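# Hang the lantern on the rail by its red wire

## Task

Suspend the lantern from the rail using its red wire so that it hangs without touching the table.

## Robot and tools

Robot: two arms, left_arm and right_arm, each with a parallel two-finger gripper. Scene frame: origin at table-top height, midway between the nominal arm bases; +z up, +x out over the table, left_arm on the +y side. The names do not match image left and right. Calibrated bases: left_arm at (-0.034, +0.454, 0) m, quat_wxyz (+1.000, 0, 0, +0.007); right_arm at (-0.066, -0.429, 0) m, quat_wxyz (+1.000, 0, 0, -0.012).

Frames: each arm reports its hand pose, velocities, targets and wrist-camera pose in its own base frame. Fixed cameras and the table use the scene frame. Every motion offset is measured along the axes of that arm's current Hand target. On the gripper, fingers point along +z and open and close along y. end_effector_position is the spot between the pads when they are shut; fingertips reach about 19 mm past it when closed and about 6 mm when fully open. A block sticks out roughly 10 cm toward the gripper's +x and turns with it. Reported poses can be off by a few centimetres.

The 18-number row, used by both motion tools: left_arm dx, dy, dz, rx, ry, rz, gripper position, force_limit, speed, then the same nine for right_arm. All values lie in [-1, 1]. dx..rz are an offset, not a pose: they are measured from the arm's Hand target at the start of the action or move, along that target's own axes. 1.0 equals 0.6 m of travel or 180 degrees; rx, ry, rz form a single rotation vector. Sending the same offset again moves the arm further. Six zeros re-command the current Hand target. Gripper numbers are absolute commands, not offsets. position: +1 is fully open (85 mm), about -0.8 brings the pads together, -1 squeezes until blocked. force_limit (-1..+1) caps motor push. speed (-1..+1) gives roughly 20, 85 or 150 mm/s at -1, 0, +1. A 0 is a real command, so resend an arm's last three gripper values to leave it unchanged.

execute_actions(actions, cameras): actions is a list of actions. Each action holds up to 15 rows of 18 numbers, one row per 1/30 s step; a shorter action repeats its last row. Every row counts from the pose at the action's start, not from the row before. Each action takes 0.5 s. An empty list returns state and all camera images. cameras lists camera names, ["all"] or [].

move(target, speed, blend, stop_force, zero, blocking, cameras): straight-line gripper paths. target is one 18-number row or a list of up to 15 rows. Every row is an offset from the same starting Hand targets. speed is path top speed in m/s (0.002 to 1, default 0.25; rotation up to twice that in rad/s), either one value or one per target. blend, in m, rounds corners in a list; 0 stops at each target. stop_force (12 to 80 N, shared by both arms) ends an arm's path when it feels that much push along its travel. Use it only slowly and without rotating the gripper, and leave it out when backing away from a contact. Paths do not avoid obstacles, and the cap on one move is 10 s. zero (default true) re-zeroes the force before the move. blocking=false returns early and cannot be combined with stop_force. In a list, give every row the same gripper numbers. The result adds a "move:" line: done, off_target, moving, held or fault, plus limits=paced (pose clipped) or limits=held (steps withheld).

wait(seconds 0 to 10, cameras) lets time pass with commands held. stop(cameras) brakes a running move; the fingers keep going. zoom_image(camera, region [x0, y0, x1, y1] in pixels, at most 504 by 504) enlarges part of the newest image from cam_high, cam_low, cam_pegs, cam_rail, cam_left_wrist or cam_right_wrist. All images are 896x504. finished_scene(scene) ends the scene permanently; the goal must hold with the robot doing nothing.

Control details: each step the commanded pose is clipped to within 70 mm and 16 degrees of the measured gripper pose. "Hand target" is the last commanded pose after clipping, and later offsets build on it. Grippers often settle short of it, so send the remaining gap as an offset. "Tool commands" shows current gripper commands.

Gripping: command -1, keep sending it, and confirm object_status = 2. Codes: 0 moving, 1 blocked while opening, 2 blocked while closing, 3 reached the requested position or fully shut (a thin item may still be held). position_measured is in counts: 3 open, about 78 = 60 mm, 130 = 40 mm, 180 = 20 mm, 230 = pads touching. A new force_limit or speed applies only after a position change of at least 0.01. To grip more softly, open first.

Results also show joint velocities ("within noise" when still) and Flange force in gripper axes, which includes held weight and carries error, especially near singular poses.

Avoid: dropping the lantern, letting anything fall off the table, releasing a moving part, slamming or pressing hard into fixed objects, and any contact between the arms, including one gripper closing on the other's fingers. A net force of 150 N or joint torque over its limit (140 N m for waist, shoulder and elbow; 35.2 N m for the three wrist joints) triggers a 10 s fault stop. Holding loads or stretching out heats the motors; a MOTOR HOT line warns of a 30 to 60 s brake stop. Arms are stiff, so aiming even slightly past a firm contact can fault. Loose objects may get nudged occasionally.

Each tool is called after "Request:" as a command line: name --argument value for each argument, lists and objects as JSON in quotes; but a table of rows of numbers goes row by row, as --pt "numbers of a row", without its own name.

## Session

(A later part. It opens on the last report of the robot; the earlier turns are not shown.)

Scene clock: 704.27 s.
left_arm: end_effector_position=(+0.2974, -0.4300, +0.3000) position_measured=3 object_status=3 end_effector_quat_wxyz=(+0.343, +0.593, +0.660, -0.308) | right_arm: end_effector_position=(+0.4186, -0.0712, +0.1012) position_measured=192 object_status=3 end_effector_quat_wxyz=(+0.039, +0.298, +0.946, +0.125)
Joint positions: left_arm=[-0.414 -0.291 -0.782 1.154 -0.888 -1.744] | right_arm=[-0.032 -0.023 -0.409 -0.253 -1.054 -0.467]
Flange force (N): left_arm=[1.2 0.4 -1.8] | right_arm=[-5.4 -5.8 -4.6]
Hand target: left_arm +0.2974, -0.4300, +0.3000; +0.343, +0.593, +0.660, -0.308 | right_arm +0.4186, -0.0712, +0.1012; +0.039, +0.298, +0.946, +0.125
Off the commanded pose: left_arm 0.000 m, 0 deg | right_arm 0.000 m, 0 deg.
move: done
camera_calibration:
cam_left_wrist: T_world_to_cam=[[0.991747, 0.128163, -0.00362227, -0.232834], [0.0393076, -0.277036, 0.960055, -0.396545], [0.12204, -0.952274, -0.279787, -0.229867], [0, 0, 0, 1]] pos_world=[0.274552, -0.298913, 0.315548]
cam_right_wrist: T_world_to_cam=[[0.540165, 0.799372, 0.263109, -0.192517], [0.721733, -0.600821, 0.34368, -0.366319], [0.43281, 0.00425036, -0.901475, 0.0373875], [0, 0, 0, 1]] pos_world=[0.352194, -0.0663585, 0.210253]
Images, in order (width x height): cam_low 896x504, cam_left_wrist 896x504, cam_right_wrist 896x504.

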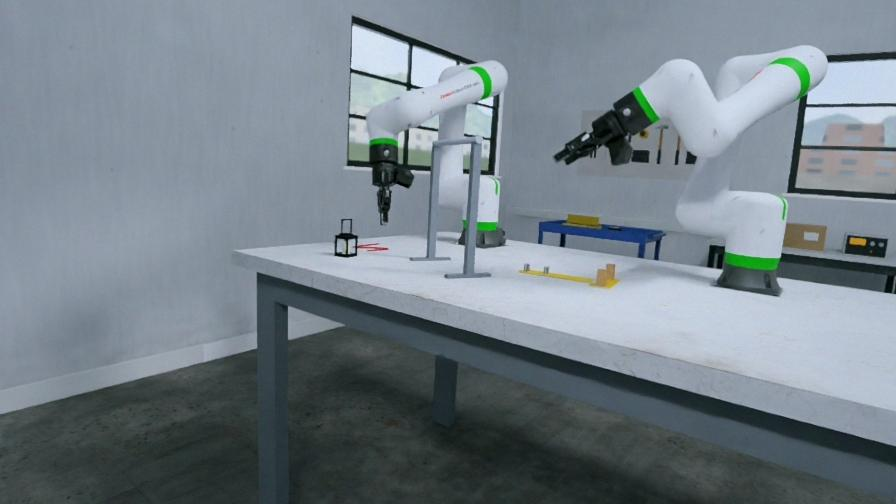

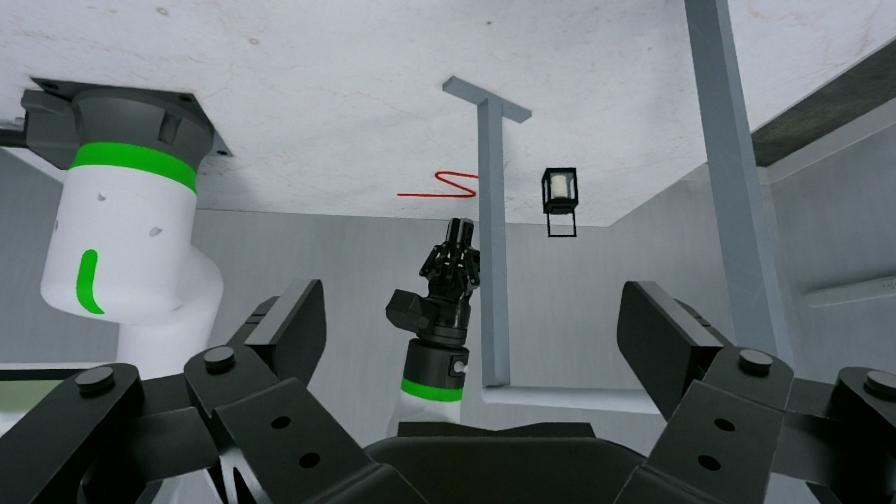

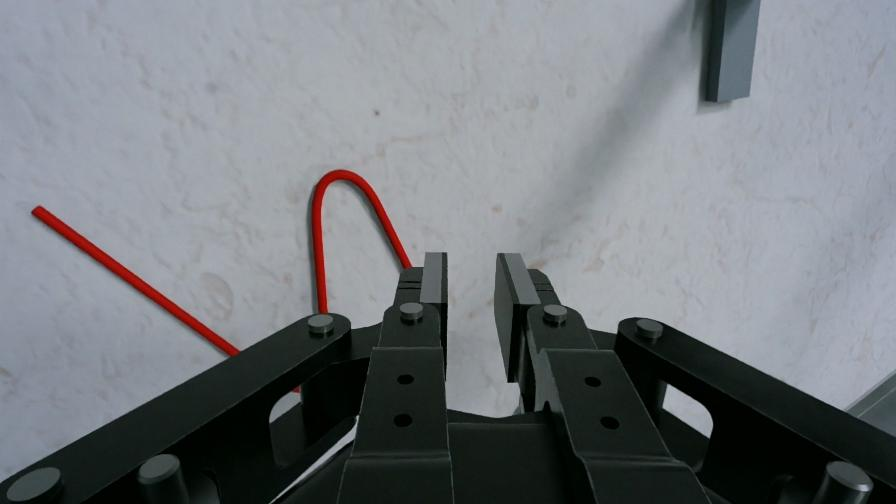

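Request:
move --target '[0,0,0,0,0,0,1,-1,-1,-0.0423,-0.109,0.0082,0,0,0,-0.5,0.3,-1]' --speed 0.15 --cameras '["cam_right_wrist"]'

Scene clock: 712.97 s.
left_arm: end_effector_position=(+0.2974, -0.4300, +0.3000) position_measured=3 object_status=3 end_effector_quat_wxyz=(+0.343, +0.593, +0.660, -0.308) | right_arm: end_effector_position=(+0.4040, -0.1365, +0.0795) position_measured=192 object_status=3 end_effector_quat_wxyz=(+0.039, +0.298, +0.946, +0.125)
Joint positions: left_arm=[-0.414 -0.291 -0.782 1.154 -0.888 -1.744] | right_arm=[-0.207 0.041 -0.393 -0.279 -1.049 -0.273]
Flange force (N): left_arm=[1.3 0.0 -1.9] | right_arm=[-3.5 -5.9 -4.6]
Hand target: left_arm +0.2974, -0.4300, +0.3000; +0.343, +0.593, +0.660, -0.308 | right_arm +0.4040, -0.1365, +0.0795; +0.039, +0.298, +0.946, +0.125
Off the commanded pose: left_arm 0.000 m, 0 deg | right_arm 0.000 m, 0 deg.
move: done
camera_calibration:
cam_right_wrist: T_world_to_cam=[[0.540053, 0.799436, 0.263145, -0.126763], [0.721744, -0.600737, 0.343804, -0.387513], [0.43293, 0.0042503, -0.901418, 0.0243707], [0, 0, 0, 1]] pos_world=[0.337593, -0.131558, 0.188554]
Images, in order (width x height): cam_right_wrist 896x504.

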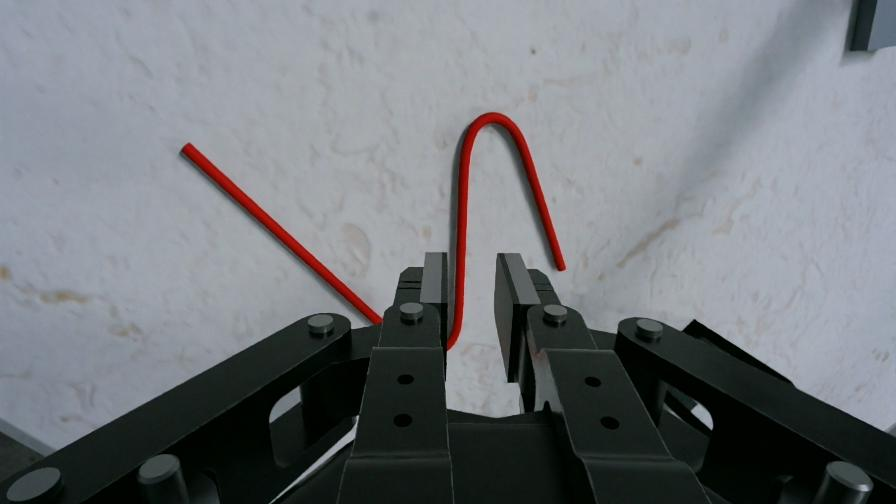

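Request:
move --target '[0,0,0,0,0,0,1,-1,-1,0,0,0.1,0,0,0,-0.5,0.3,-1]' --speed 0.06

Request:
execute_actions --actions '[[[0,0,0,0,0,0,1,-1,-1,0,0,0,0,0,0,-1,0.3,-1]],[[0,0,0,0,0,0,1,-1,-1,0,0,0,0,0,0,-1,0.3,-1]]]'

Request:
move --target '[0,0,0,0,0,0,1,-1,-1,0,0.0433,-0.161,0,0,0,-1,0.3,-1]' --speed 0.1 --cameras '["cam_right_wrist","cam_left_wrist"]'

Request:
zoom_image --camera "cam_left_wrist" --region '[380, 120, 600, 280]'

Scene clock: 718.90 s.
left_arm: end_effector_position=(+0.2974, -0.4300, +0.3000) position_measured=3 object_status=3 end_effector_quat_wxyz=(+0.343, +0.593, +0.660, -0.308) | right_arm: end_effector_position=(+0.4129, -0.1237, +0.0216) position_measured=192 object_status=3 end_effector_quat_wxyz=(+0.039, +0.298, +0.946, +0.125)
Joint positions: left_arm=[-0.414 -0.291 -0.782 1.154 -0.888 -1.744] | right_arm=[-0.174 0.135 -0.444 -0.305 -0.902 -0.257]
Flange force (N): left_arm=[1.1 0.1 -1.9] | right_arm=[5.8 0.5 -50.6]
Hand target: left_arm +0.2974, -0.4300, +0.3000; +0.343, +0.593, +0.660, -0.308 | right_arm +0.4128, -0.1237, +0.0216; +0.039, +0.298, +0.946, +0.125
Off the commanded pose: left_arm 0.000 m, 0 deg | right_arm 0.000 m, 0 deg.
move: done

Scene clock: 720.10 s.
left_arm: end_effector_position=(+0.2974, -0.4300, +0.3000) position_measured=3 object_status=3 end_effector_quat_wxyz=(+0.343, +0.593, +0.660, -0.308) | right_arm: end_effector_position=(+0.4128, -0.1237, +0.0215) position_measured=226 object_status=0 end_effector_quat_wxyz=(+0.039, +0.298, +0.946, +0.125)
Joint positions: left_arm=[-0.414 -0.291 -0.782 1.154 -0.888 -1.744] | right_arm=[-0.174 0.136 -0.444 -0.305 -0.902 -0.257]
Flange force (N): left_arm=[1.4 0.2 -1.7] | right_arm=[-3.1 -6.4 -5.1]
Flange force at the end of the 1st action (N): left_arm=[1.4 0.2 -1.7] | right_arm=[-3.4 -6.1 -4.3]
Hand target: left_arm +0.2974, -0.4300, +0.3000; +0.343, +0.593, +0.660, -0.308 | right_arm +0.4128, -0.1237, +0.0216; +0.039, +0.298, +0.946, +0.125
Off the commanded pose: left_arm 0.000 m, 0 deg | right_arm 0.000 m, 0 deg.

Scene clock: 721.43 s.
left_arm: end_effector_position=(+0.2974, -0.4300, +0.3000) position_measured=3 object_status=3 end_effector_quat_wxyz=(+0.343, +0.593, +0.660, -0.308) | right_arm: end_effector_position=(+0.4129, -0.1237, +0.1216) position_measured=226 object_status=2 end_effector_quat_wxyz=(+0.039, +0.298, +0.946, +0.125)
Joint positions: left_arm=[-0.414 -0.291 -0.782 1.154 -0.888 -1.744] | right_arm=[-0.17 -0.005 -0.337 -0.262 -1.139 -0.342]
Flange force (N): left_arm=[1.3 0.5 -1.4] | right_arm=[-3.4 -5.9 -4.1]
Hand target: left_arm +0.2974, -0.4300, +0.3000; +0.343, +0.593, +0.660, -0.308 | right_arm +0.4129, -0.1237, +0.1216; +0.039, +0.298, +0.946, +0.125
Off the commanded pose: left_arm 0.000 m, 0 deg | right_arm 0.000 m, 0 deg.
move: done
camera_calibration:
cam_left_wrist: T_world_to_cam=[[0.991747, 0.128163, -0.00362227, -0.232834], [0.0393076, -0.277036, 0.960055, -0.396545], [0.12204, -0.952274, -0.279787, -0.229867], [0, 0, 0, 1]] pos_world=[0.274552, -0.298913, 0.315548]
cam_right_wrist: T_world_to_cam=[[0.540092, 0.799453, 0.263014, -0.152862], [0.721836, -0.600714, 0.34365, -0.400715], [0.432728, 0.00425023, -0.901514, 0.058504], [0, 0, 0, 1]] pos_world=[0.346494, -0.118758, 0.230653]
Images, in order (width x height): cam_left_wrist 896x504, cam_right_wrist 896x504.

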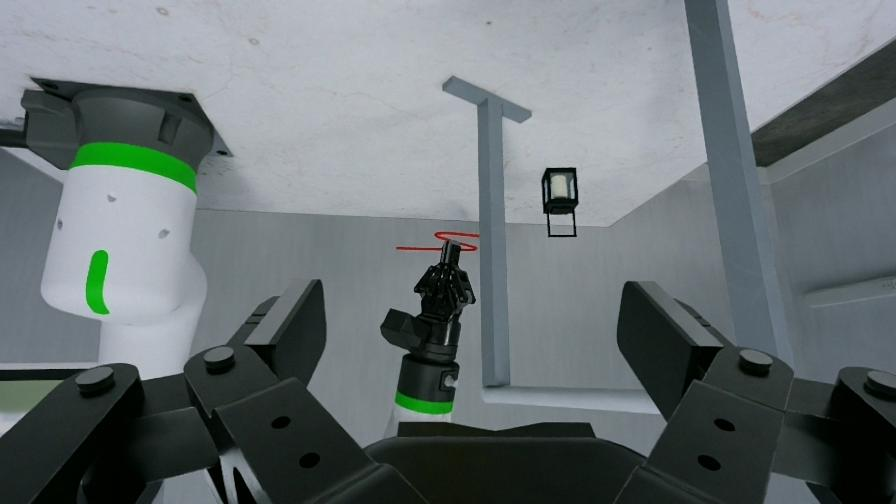

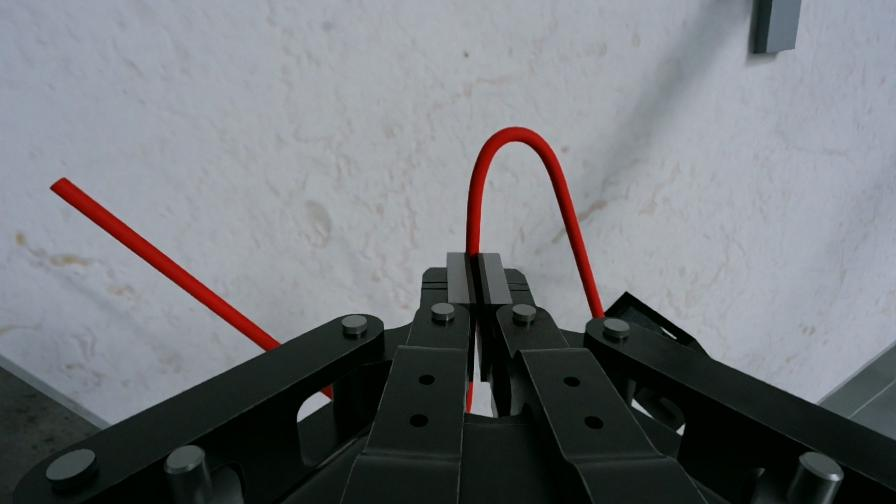

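Scaled by 2.291.

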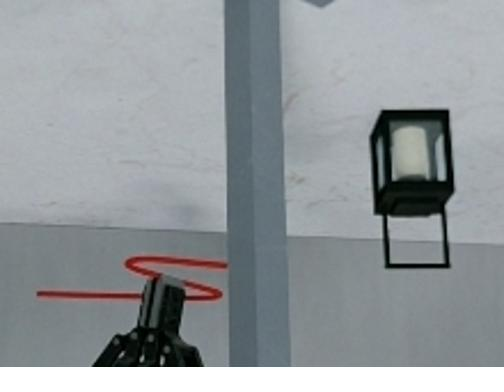

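Request:
move --pt "0 0 0 0 0 0 1 -1 -1 0 0.0217 -0.0805 0 0 0 -1 0.3 -1" --pt "0 0 0 0 0 0 1 -1 -1 -0.353 0.147 -0.047 0 -0.125 0.4647 -1 0.3 -1" --speed 0.2 --blend 0.02 --cameras '["cam_right_wrist","cam_left_wrist","cam_low","cam_high"]'

Request:
zoom_image --camera "cam_low" --region '[290, 170, 420, 270]'

Scene clock: 752.13 s.
left_arm: end_effector_position=(+0.2974, -0.4300, +0.3000) position_measured=3 object_status=3 end_effector_quat_wxyz=(+0.343, +0.593, +0.660, -0.308) | right_arm: end_effector_position=(+0.6312, -0.1812, +0.1716) position_measured=226 object_status=2 end_effector_quat_wxyz=(+0.114, +0.865, +0.484, +0.064)
Joint positions: left_arm=[-0.414 -0.291 -0.782 1.154 -0.888 -1.744] | right_arm=[-0.018 0.361 0.093 0.15 -1.08 -2.159]
Flange force (N): left_arm=[0.7 0.1 -1.1] | right_arm=[-4.2 4.3 -1.7]
Hand target: left_arm +0.2974, -0.4300, +0.3000; +0.343, +0.593, +0.660, -0.308 | right_arm +0.6312, -0.1812, +0.1716; +0.114, +0.865, +0.484, +0.064
Off the commanded pose: left_arm 0.000 m, 0 deg | right_arm 0.000 m, 0 deg.
move: done
camera_calibration:
cam_left_wrist: T_world_to_cam=[[0.991747, 0.128163, -0.00362227, -0.232834], [0.0393076, -0.277036, 0.960055, -0.396545], [0.12204, -0.952274, -0.279787, -0.229867], [0, 0, 0, 1]] pos_world=[0.274552, -0.298913, 0.315548]
cam_right_wrist: T_world_to_cam=[[0.830116, -0.491799, 0.262758, -0.654889], [-0.556834, -0.755714, 0.344721, 0.168746], [0.0290367, -0.432471, -0.90118, 0.184922], [0, 0, 0, 1]] pos_world=[0.632228, -0.114576, 0.280555]
Images, in order (width x height): cam_high 896x504, cam_low 896x504, cam_left_wrist 896x504, cam_right_wrist 896x504.

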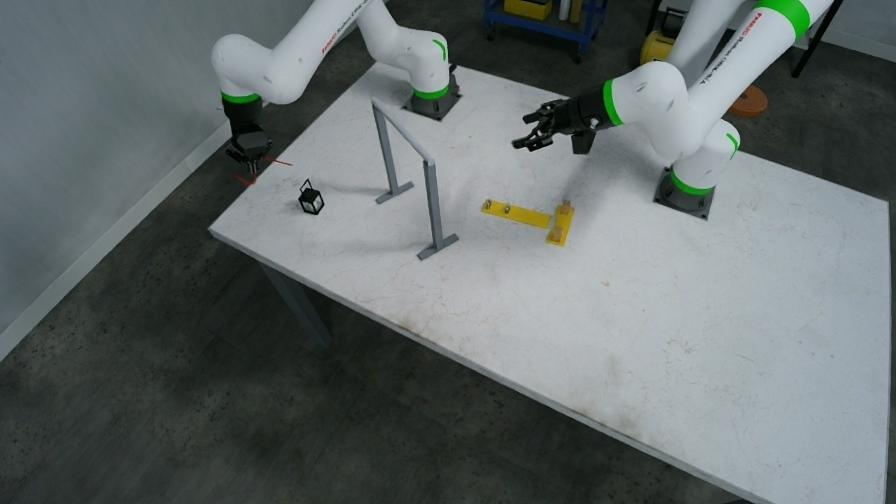

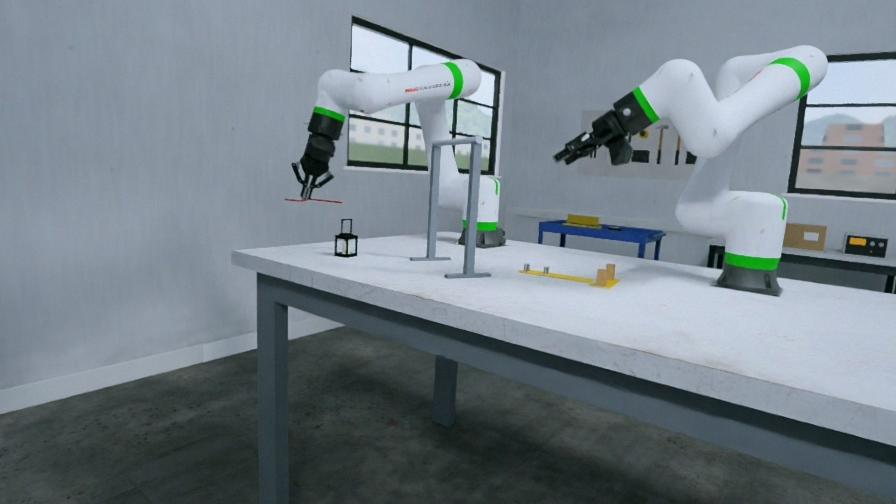

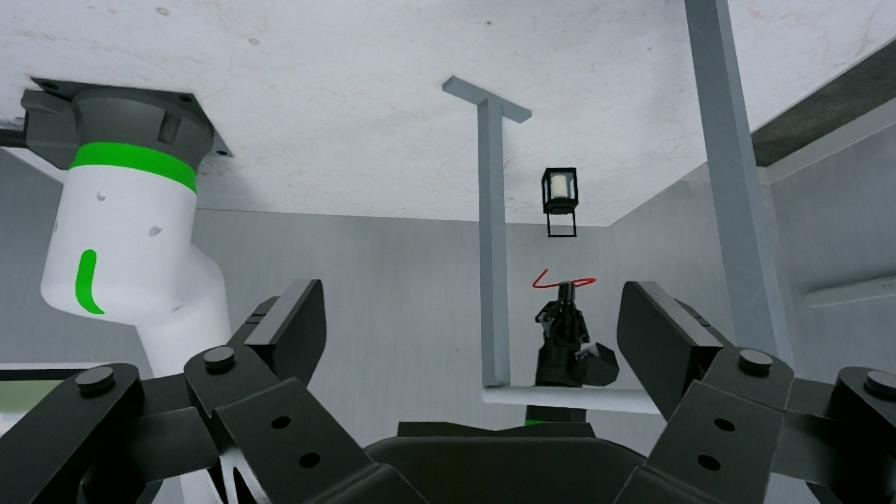

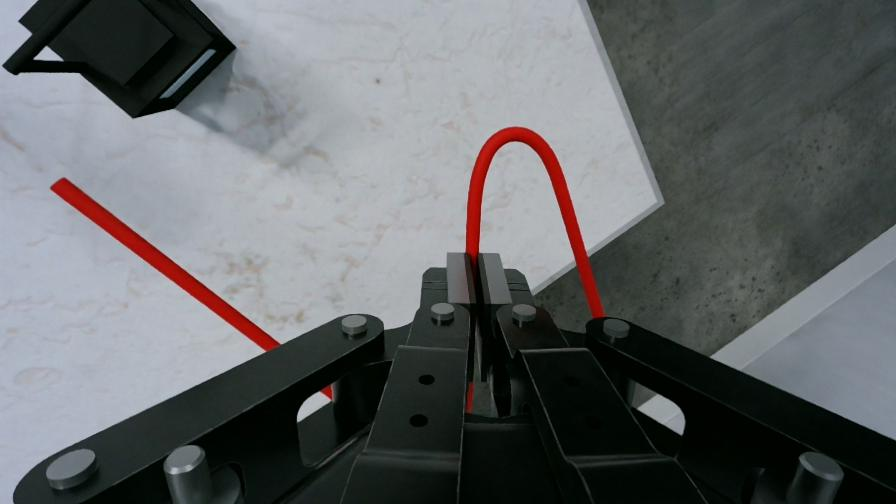

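Scaled by 3.877.

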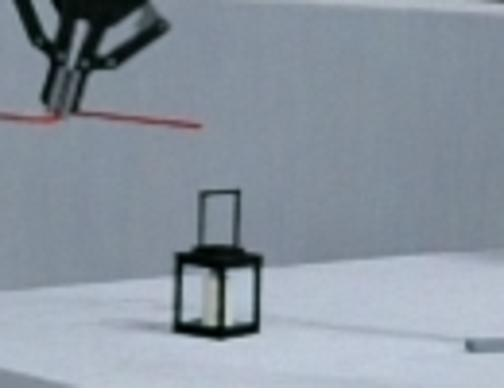

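Request:
move --target '[0,0,0,0,0,0,1,-1,-1,0,-0.0412,0.153,0,0,0,-1,0.3,-1]' --speed 0.08 --cameras '["cam_right_wrist","cam_left_wrist","cam_low","cam_high"]'

Request:
zoom_image --camera "cam_low" --region '[290, 190, 390, 270]'

Request:
zoom_image --camera "cam_left_wrist" --region '[500, 140, 640, 260]'

Request:
zoom_image --camera "cam_high" --region '[230, 140, 350, 230]'

Scene clock: 757.83 s.
left_arm: end_effector_position=(+0.2974, -0.4300, +0.3000) position_measured=3 object_status=3 end_effector_quat_wxyz=(+0.343, +0.593, +0.660, -0.308) | right_arm: end_effector_position=(+0.6311, -0.1812, +0.0765) position_measured=226 object_status=2 end_effector_quat_wxyz=(+0.114, +0.865, +0.484, +0.064)
Joint positions: left_arm=[-0.414 -0.291 -0.782 1.154 -0.888 -1.744] | right_arm=[-0.019 0.435 -0.044 0.173 -0.872 -2.2]
Flange force (N): left_arm=[0.9 0.6 -1.3] | right_arm=[-4.3 4.4 -2.3]
Hand target: left_arm +0.2974, -0.4300, +0.3000; +0.343, +0.593, +0.660, -0.308 | right_arm +0.6311, -0.1812, +0.0765; +0.114, +0.865, +0.484, +0.064
Off the commanded pose: left_arm 0.000 m, 0 deg | right_arm 0.000 m, 0 deg.
move: done
camera_calibration:
cam_left_wrist: T_world_to_cam=[[0.991747, 0.128163, -0.00362227, -0.232834], [0.0393076, -0.277036, 0.960055, -0.396545], [0.12204, -0.952274, -0.279787, -0.229867], [0, 0, 0, 1]] pos_world=[0.274552, -0.298913, 0.315548]
cam_right_wrist: T_world_to_cam=[[0.830103, -0.491816, 0.262766, -0.629813], [-0.556853, -0.755703, 0.344715, 0.201488], [0.0290368, -0.432471, -0.90118, 0.0992228], [0, 0, 0, 1]] pos_world=[0.632128, -0.114576, 0.185455]
Images, in order (width x height): cam_high 896x504, cam_low 896x504, cam_left_wrist 896x504, cam_right_wrist 896x504.

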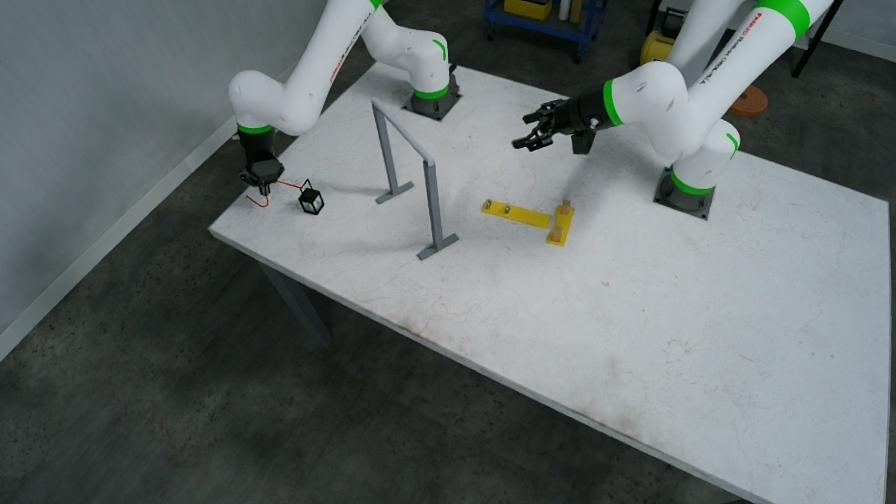

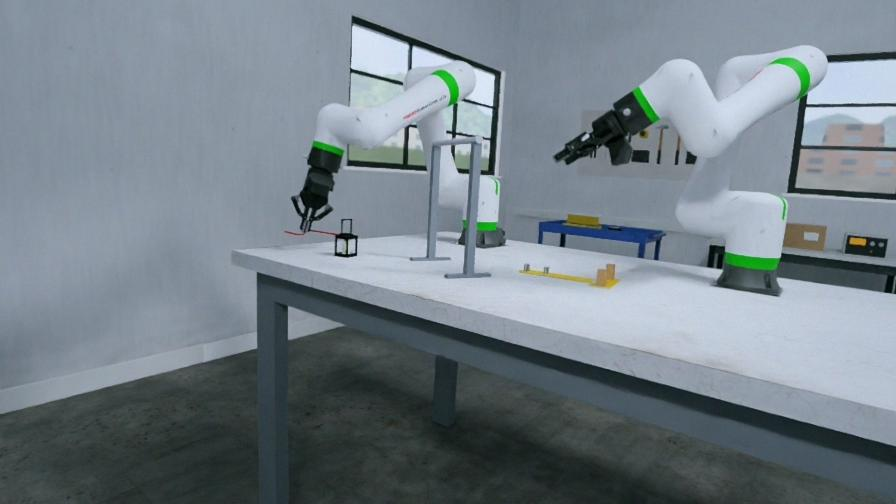

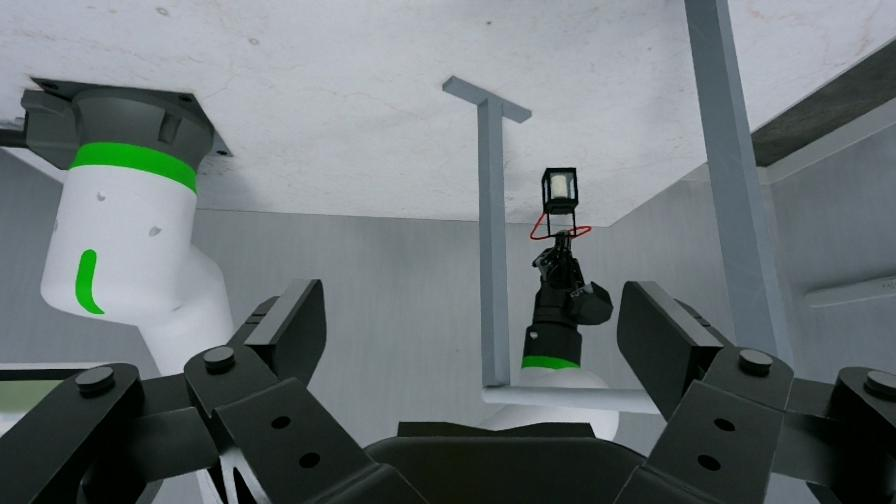

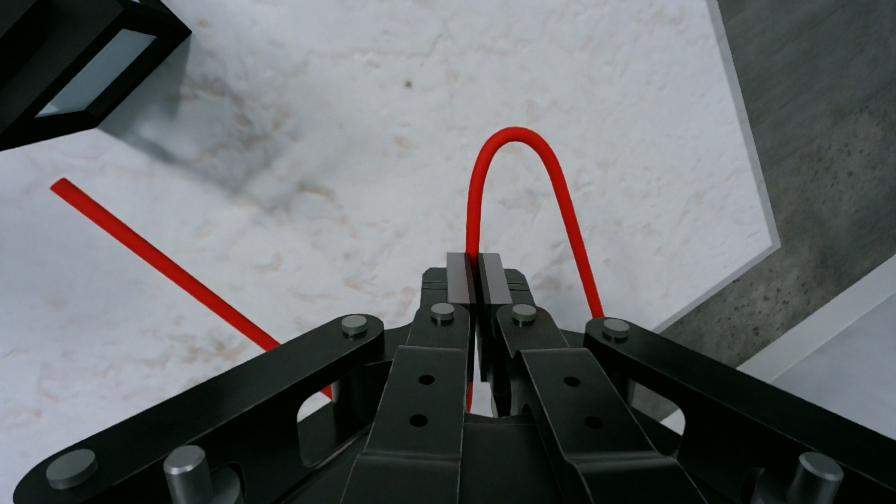

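Scaled by 5.040.

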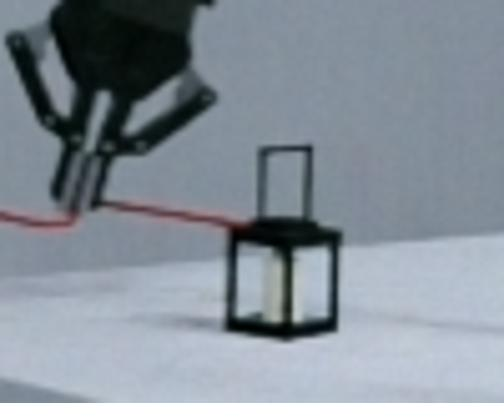

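Scaled by 3.600.

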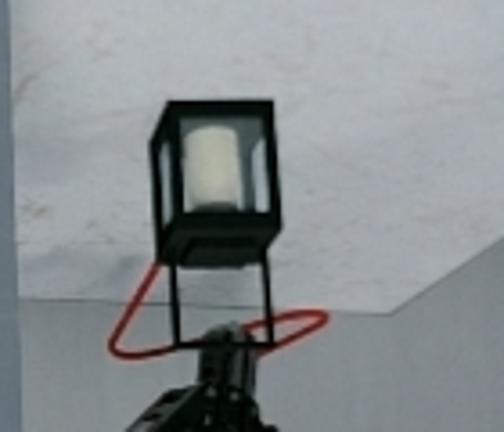

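Scaled by 4.200.

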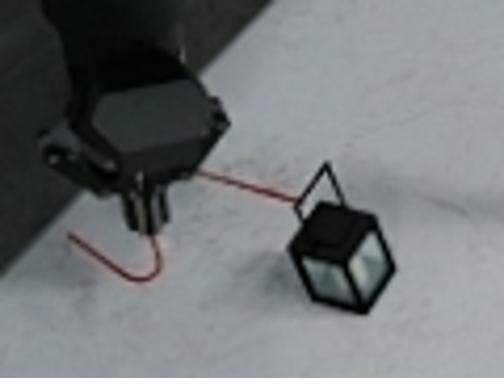

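Request:
move --target '[0,0,0,0,0,0,1,-1,-1,0,0.0165,-0.0612,0,0,0,-1,0.3,-1]' --speed 0.08 --cameras '["cam_right_wrist","cam_left_wrist","cam_low","cam_high"]'

Request:
zoom_image --camera "cam_low" --region '[290, 190, 390, 270]'

Request:
zoom_image --camera "cam_left_wrist" --region '[500, 140, 640, 260]'

Request:
zoom_image --camera "cam_high" --region '[230, 140, 350, 230]'

Scene clock: 775.17 s.
left_arm: end_effector_position=(+0.2974, -0.4300, +0.3000) position_measured=3 object_status=3 end_effector_quat_wxyz=(+0.343, +0.593, +0.660, -0.308) | right_arm: end_effector_position=(+0.6311, -0.1812, +0.1146) position_measured=226 object_status=2 end_effector_quat_wxyz=(+0.114, +0.865, +0.484, +0.064)
Joint positions: left_arm=[-0.414 -0.291 -0.782 1.154 -0.888 -1.744] | right_arm=[-0.018 0.4 0.005 0.162 -0.954 -2.182]
Flange force (N): left_arm=[1.2 0.8 -1.1] | right_arm=[-4.2 4.3 -1.8]
Hand target: left_arm +0.2974, -0.4300, +0.3000; +0.343, +0.593, +0.660, -0.308 | right_arm +0.6311, -0.1812, +0.1145; +0.114, +0.865, +0.484, +0.064
Off the commanded pose: left_arm 0.000 m, 0 deg | right_arm 0.000 m, 0 deg.
move: done
camera_calibration:
cam_left_wrist: T_world_to_cam=[[0.991747, 0.128163, -0.00362227, -0.232834], [0.0393076, -0.277036, 0.960055, -0.396545], [0.12204, -0.952274, -0.279787, -0.229867], [0, 0, 0, 1]] pos_world=[0.274552, -0.298913, 0.315548]
cam_right_wrist: T_world_to_cam=[[0.830054, -0.491866, 0.262826, -0.639812], [-0.556921, -0.755717, 0.344574, 0.188427], [0.0291381, -0.432388, -0.901217, 0.133511], [0, 0, 0, 1]] pos_world=[0.632128, -0.114576, 0.223555]
Images, in order (width x height): cam_high 896x504, cam_low 896x504, cam_left_wrist 896x504, cam_right_wrist 896x504.

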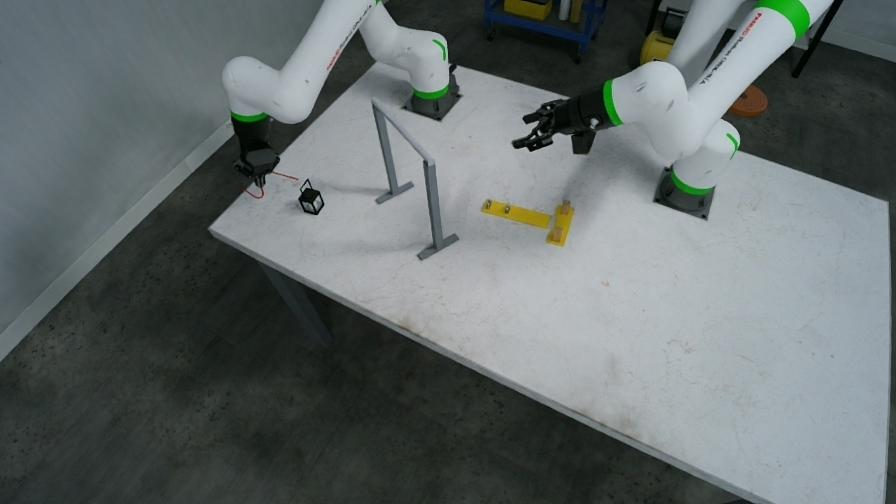

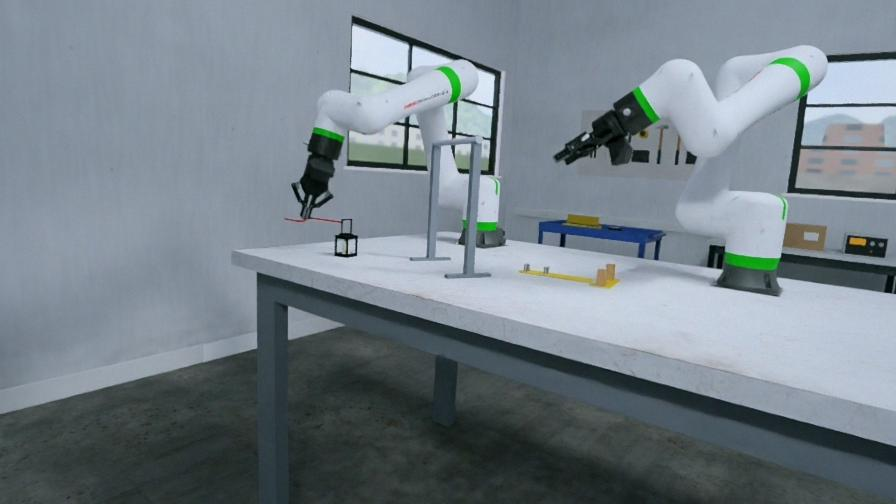

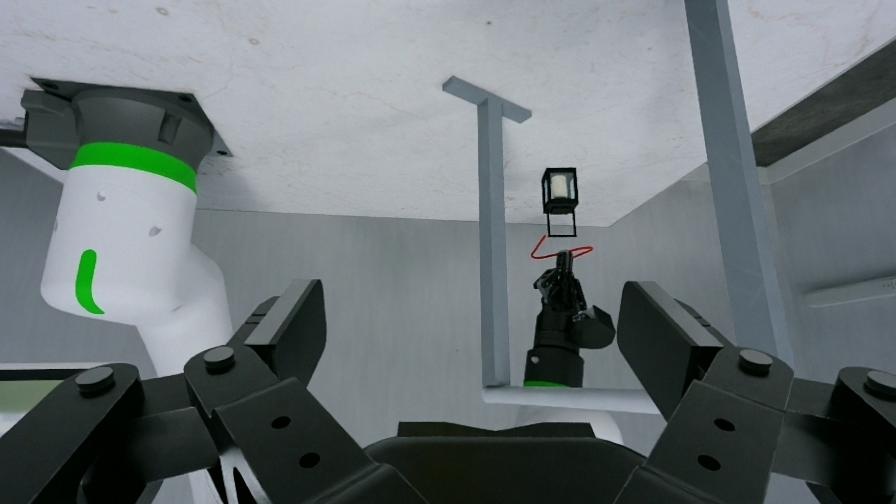

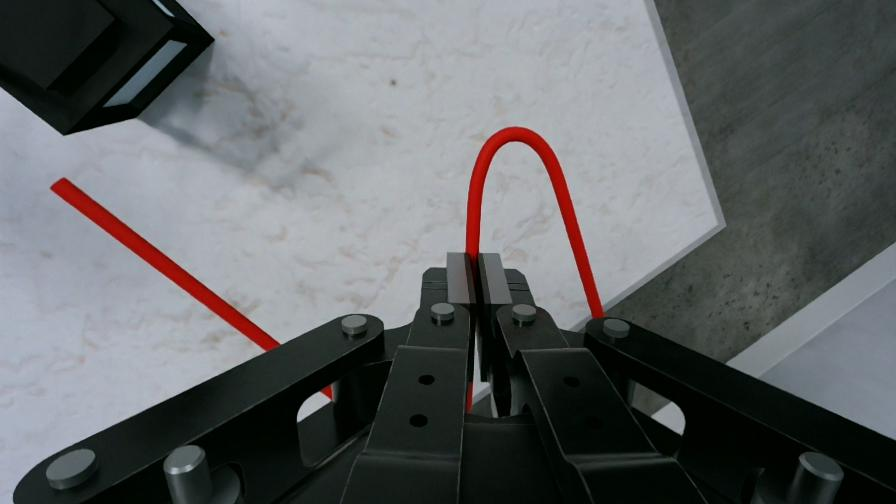

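Scaled by 5.040.

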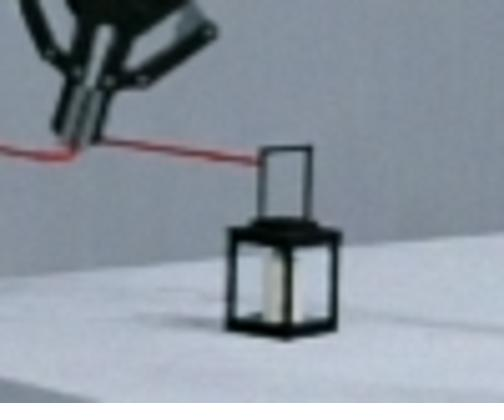

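Scaled by 3.600.

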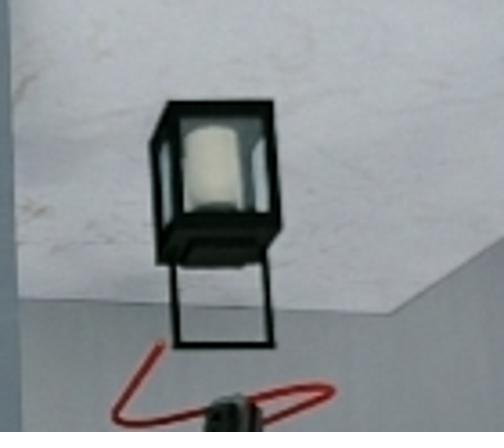

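Scaled by 4.200.

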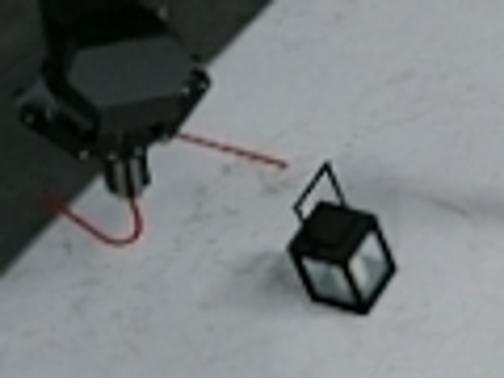

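Request:
execute_actions --actions '[]'

Request:
zoom_image --camera "cam_low" --region '[250, 150, 474, 276]'

Request:
zoom_image --camera "cam_left_wrist" --region '[430, 120, 710, 278]'

Request:
zoom_image --camera "cam_high" --region '[220, 130, 420, 242]'

Scene clock: 800.90 s.
left_arm: end_effector_position=(+0.2974, -0.4300, +0.3000) position_measured=3 object_status=3 end_effector_quat_wxyz=(+0.343, +0.593, +0.660, -0.308) | right_arm: end_effector_position=(+0.6311, -0.1812, +0.1145) position_measured=226 object_status=2 end_effector_quat_wxyz=(+0.114, +0.865, +0.484, +0.064)
Joint positions: left_arm=[-0.414 -0.291 -0.782 1.154 -0.888 -1.744] | right_arm=[-0.019 0.4 0.005 0.162 -0.954 -2.182]
Joint velocities: within noise
Flange force (N): left_arm=[1.3 1.4 -1.4] | right_arm=[-4.4 4.7 -1.9]
Hand target: left_arm +0.2974, -0.4300, +0.3000; +0.343, +0.593, +0.660, -0.308 | right_arm +0.6311, -0.1812, +0.1145; +0.114, +0.865, +0.484, +0.064
Tool commands: left_gripper/position=+1.0 left_gripper/force_limit=-1.0 left_gripper/speed=-1.0 right_gripper/position=-1.0 right_gripper/force_limit=+0.3 right_gripper/speed=-1.0
Off the commanded pose: left_arm 0.000 m, 0 deg | right_arm 0.000 m, 0 deg.
camera_calibration:
cam_left_wrist: T_world_to_cam=[[0.991747, 0.128163, -0.00362227, -0.232834], [0.0393076, -0.277036, 0.960055, -0.396545], [0.12204, -0.952274, -0.279787, -0.229867], [0, 0, 0, 1]] pos_world=[0.274552, -0.298913, 0.315548]
cam_right_wrist: T_world_to_cam=[[0.830116, -0.491799, 0.262758, -0.639885], [-0.556834, -0.755714, 0.344721, 0.18843], [0.0290367, -0.432471, -0.90118, 0.133465], [0, 0, 0, 1]] pos_world=[0.632228, -0.114576, 0.223455]

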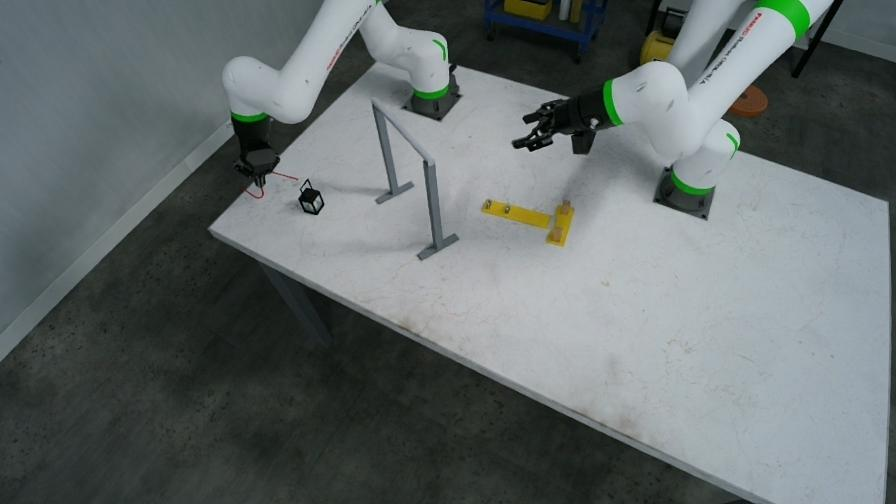

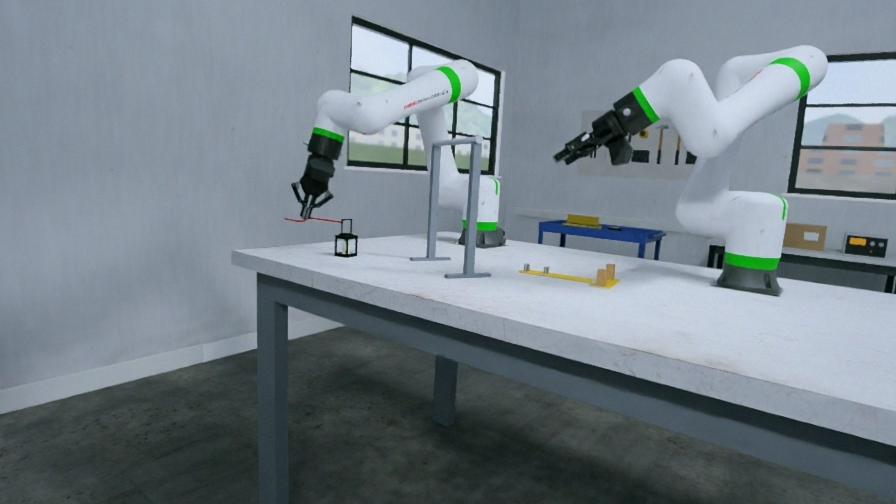

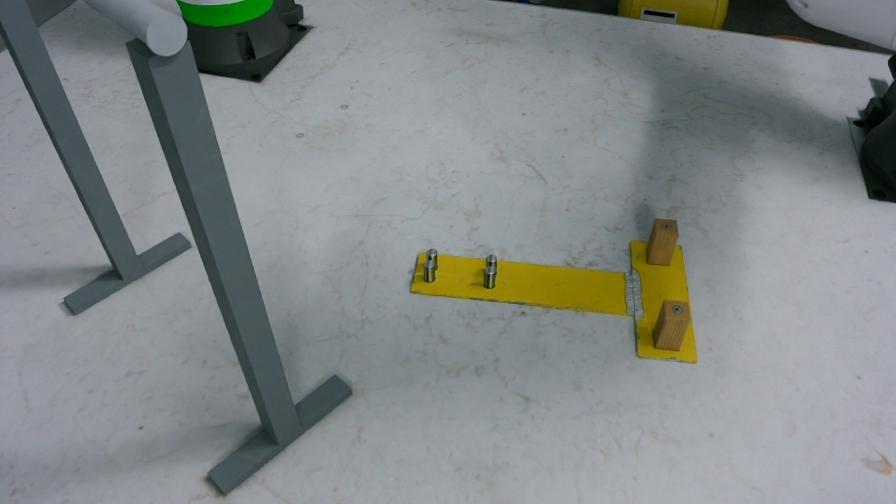

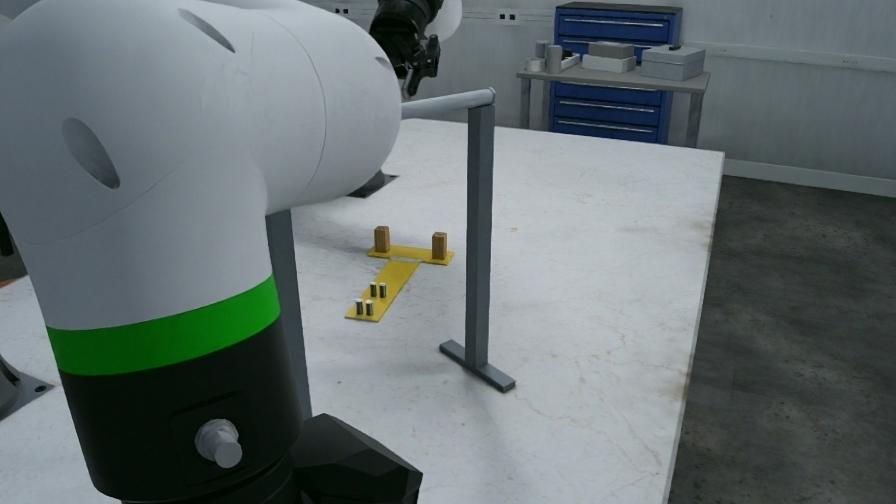

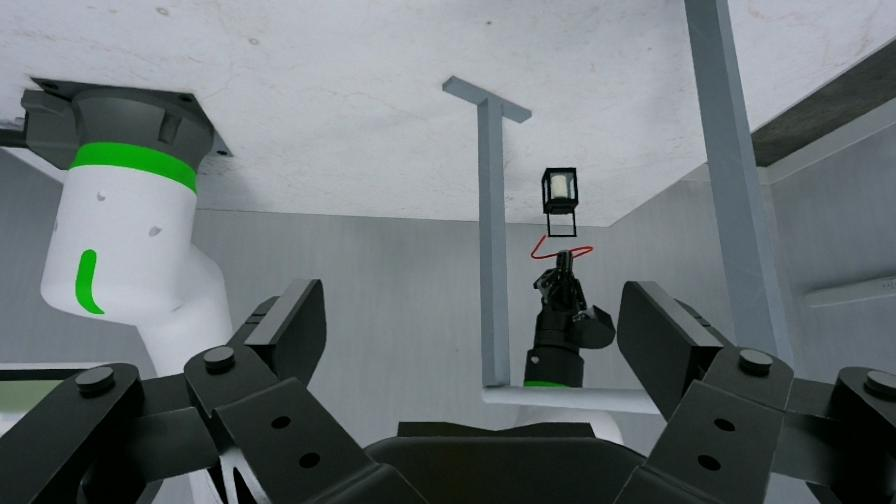

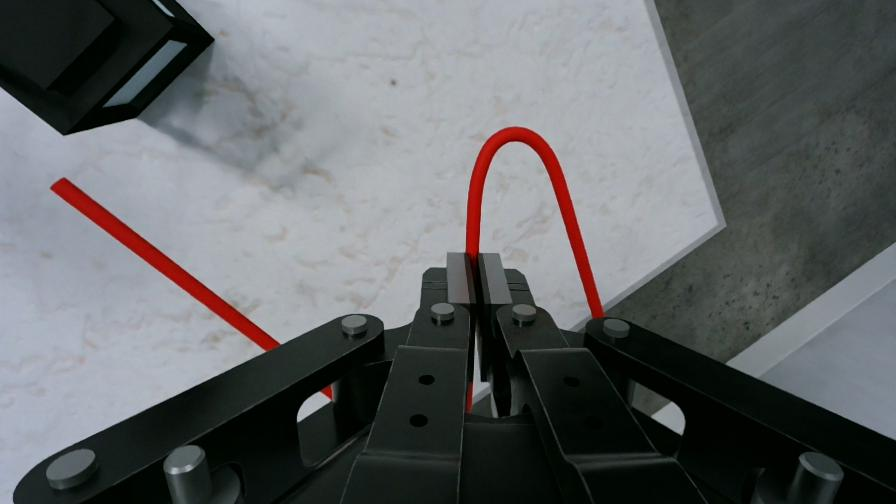

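Scaled by 2.250.

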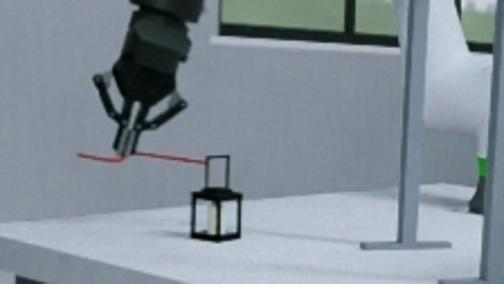

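Scaled by 1.800.

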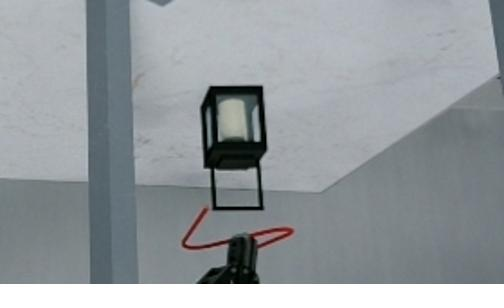

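Scaled by 2.520.

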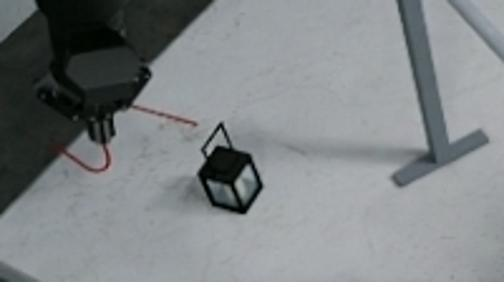

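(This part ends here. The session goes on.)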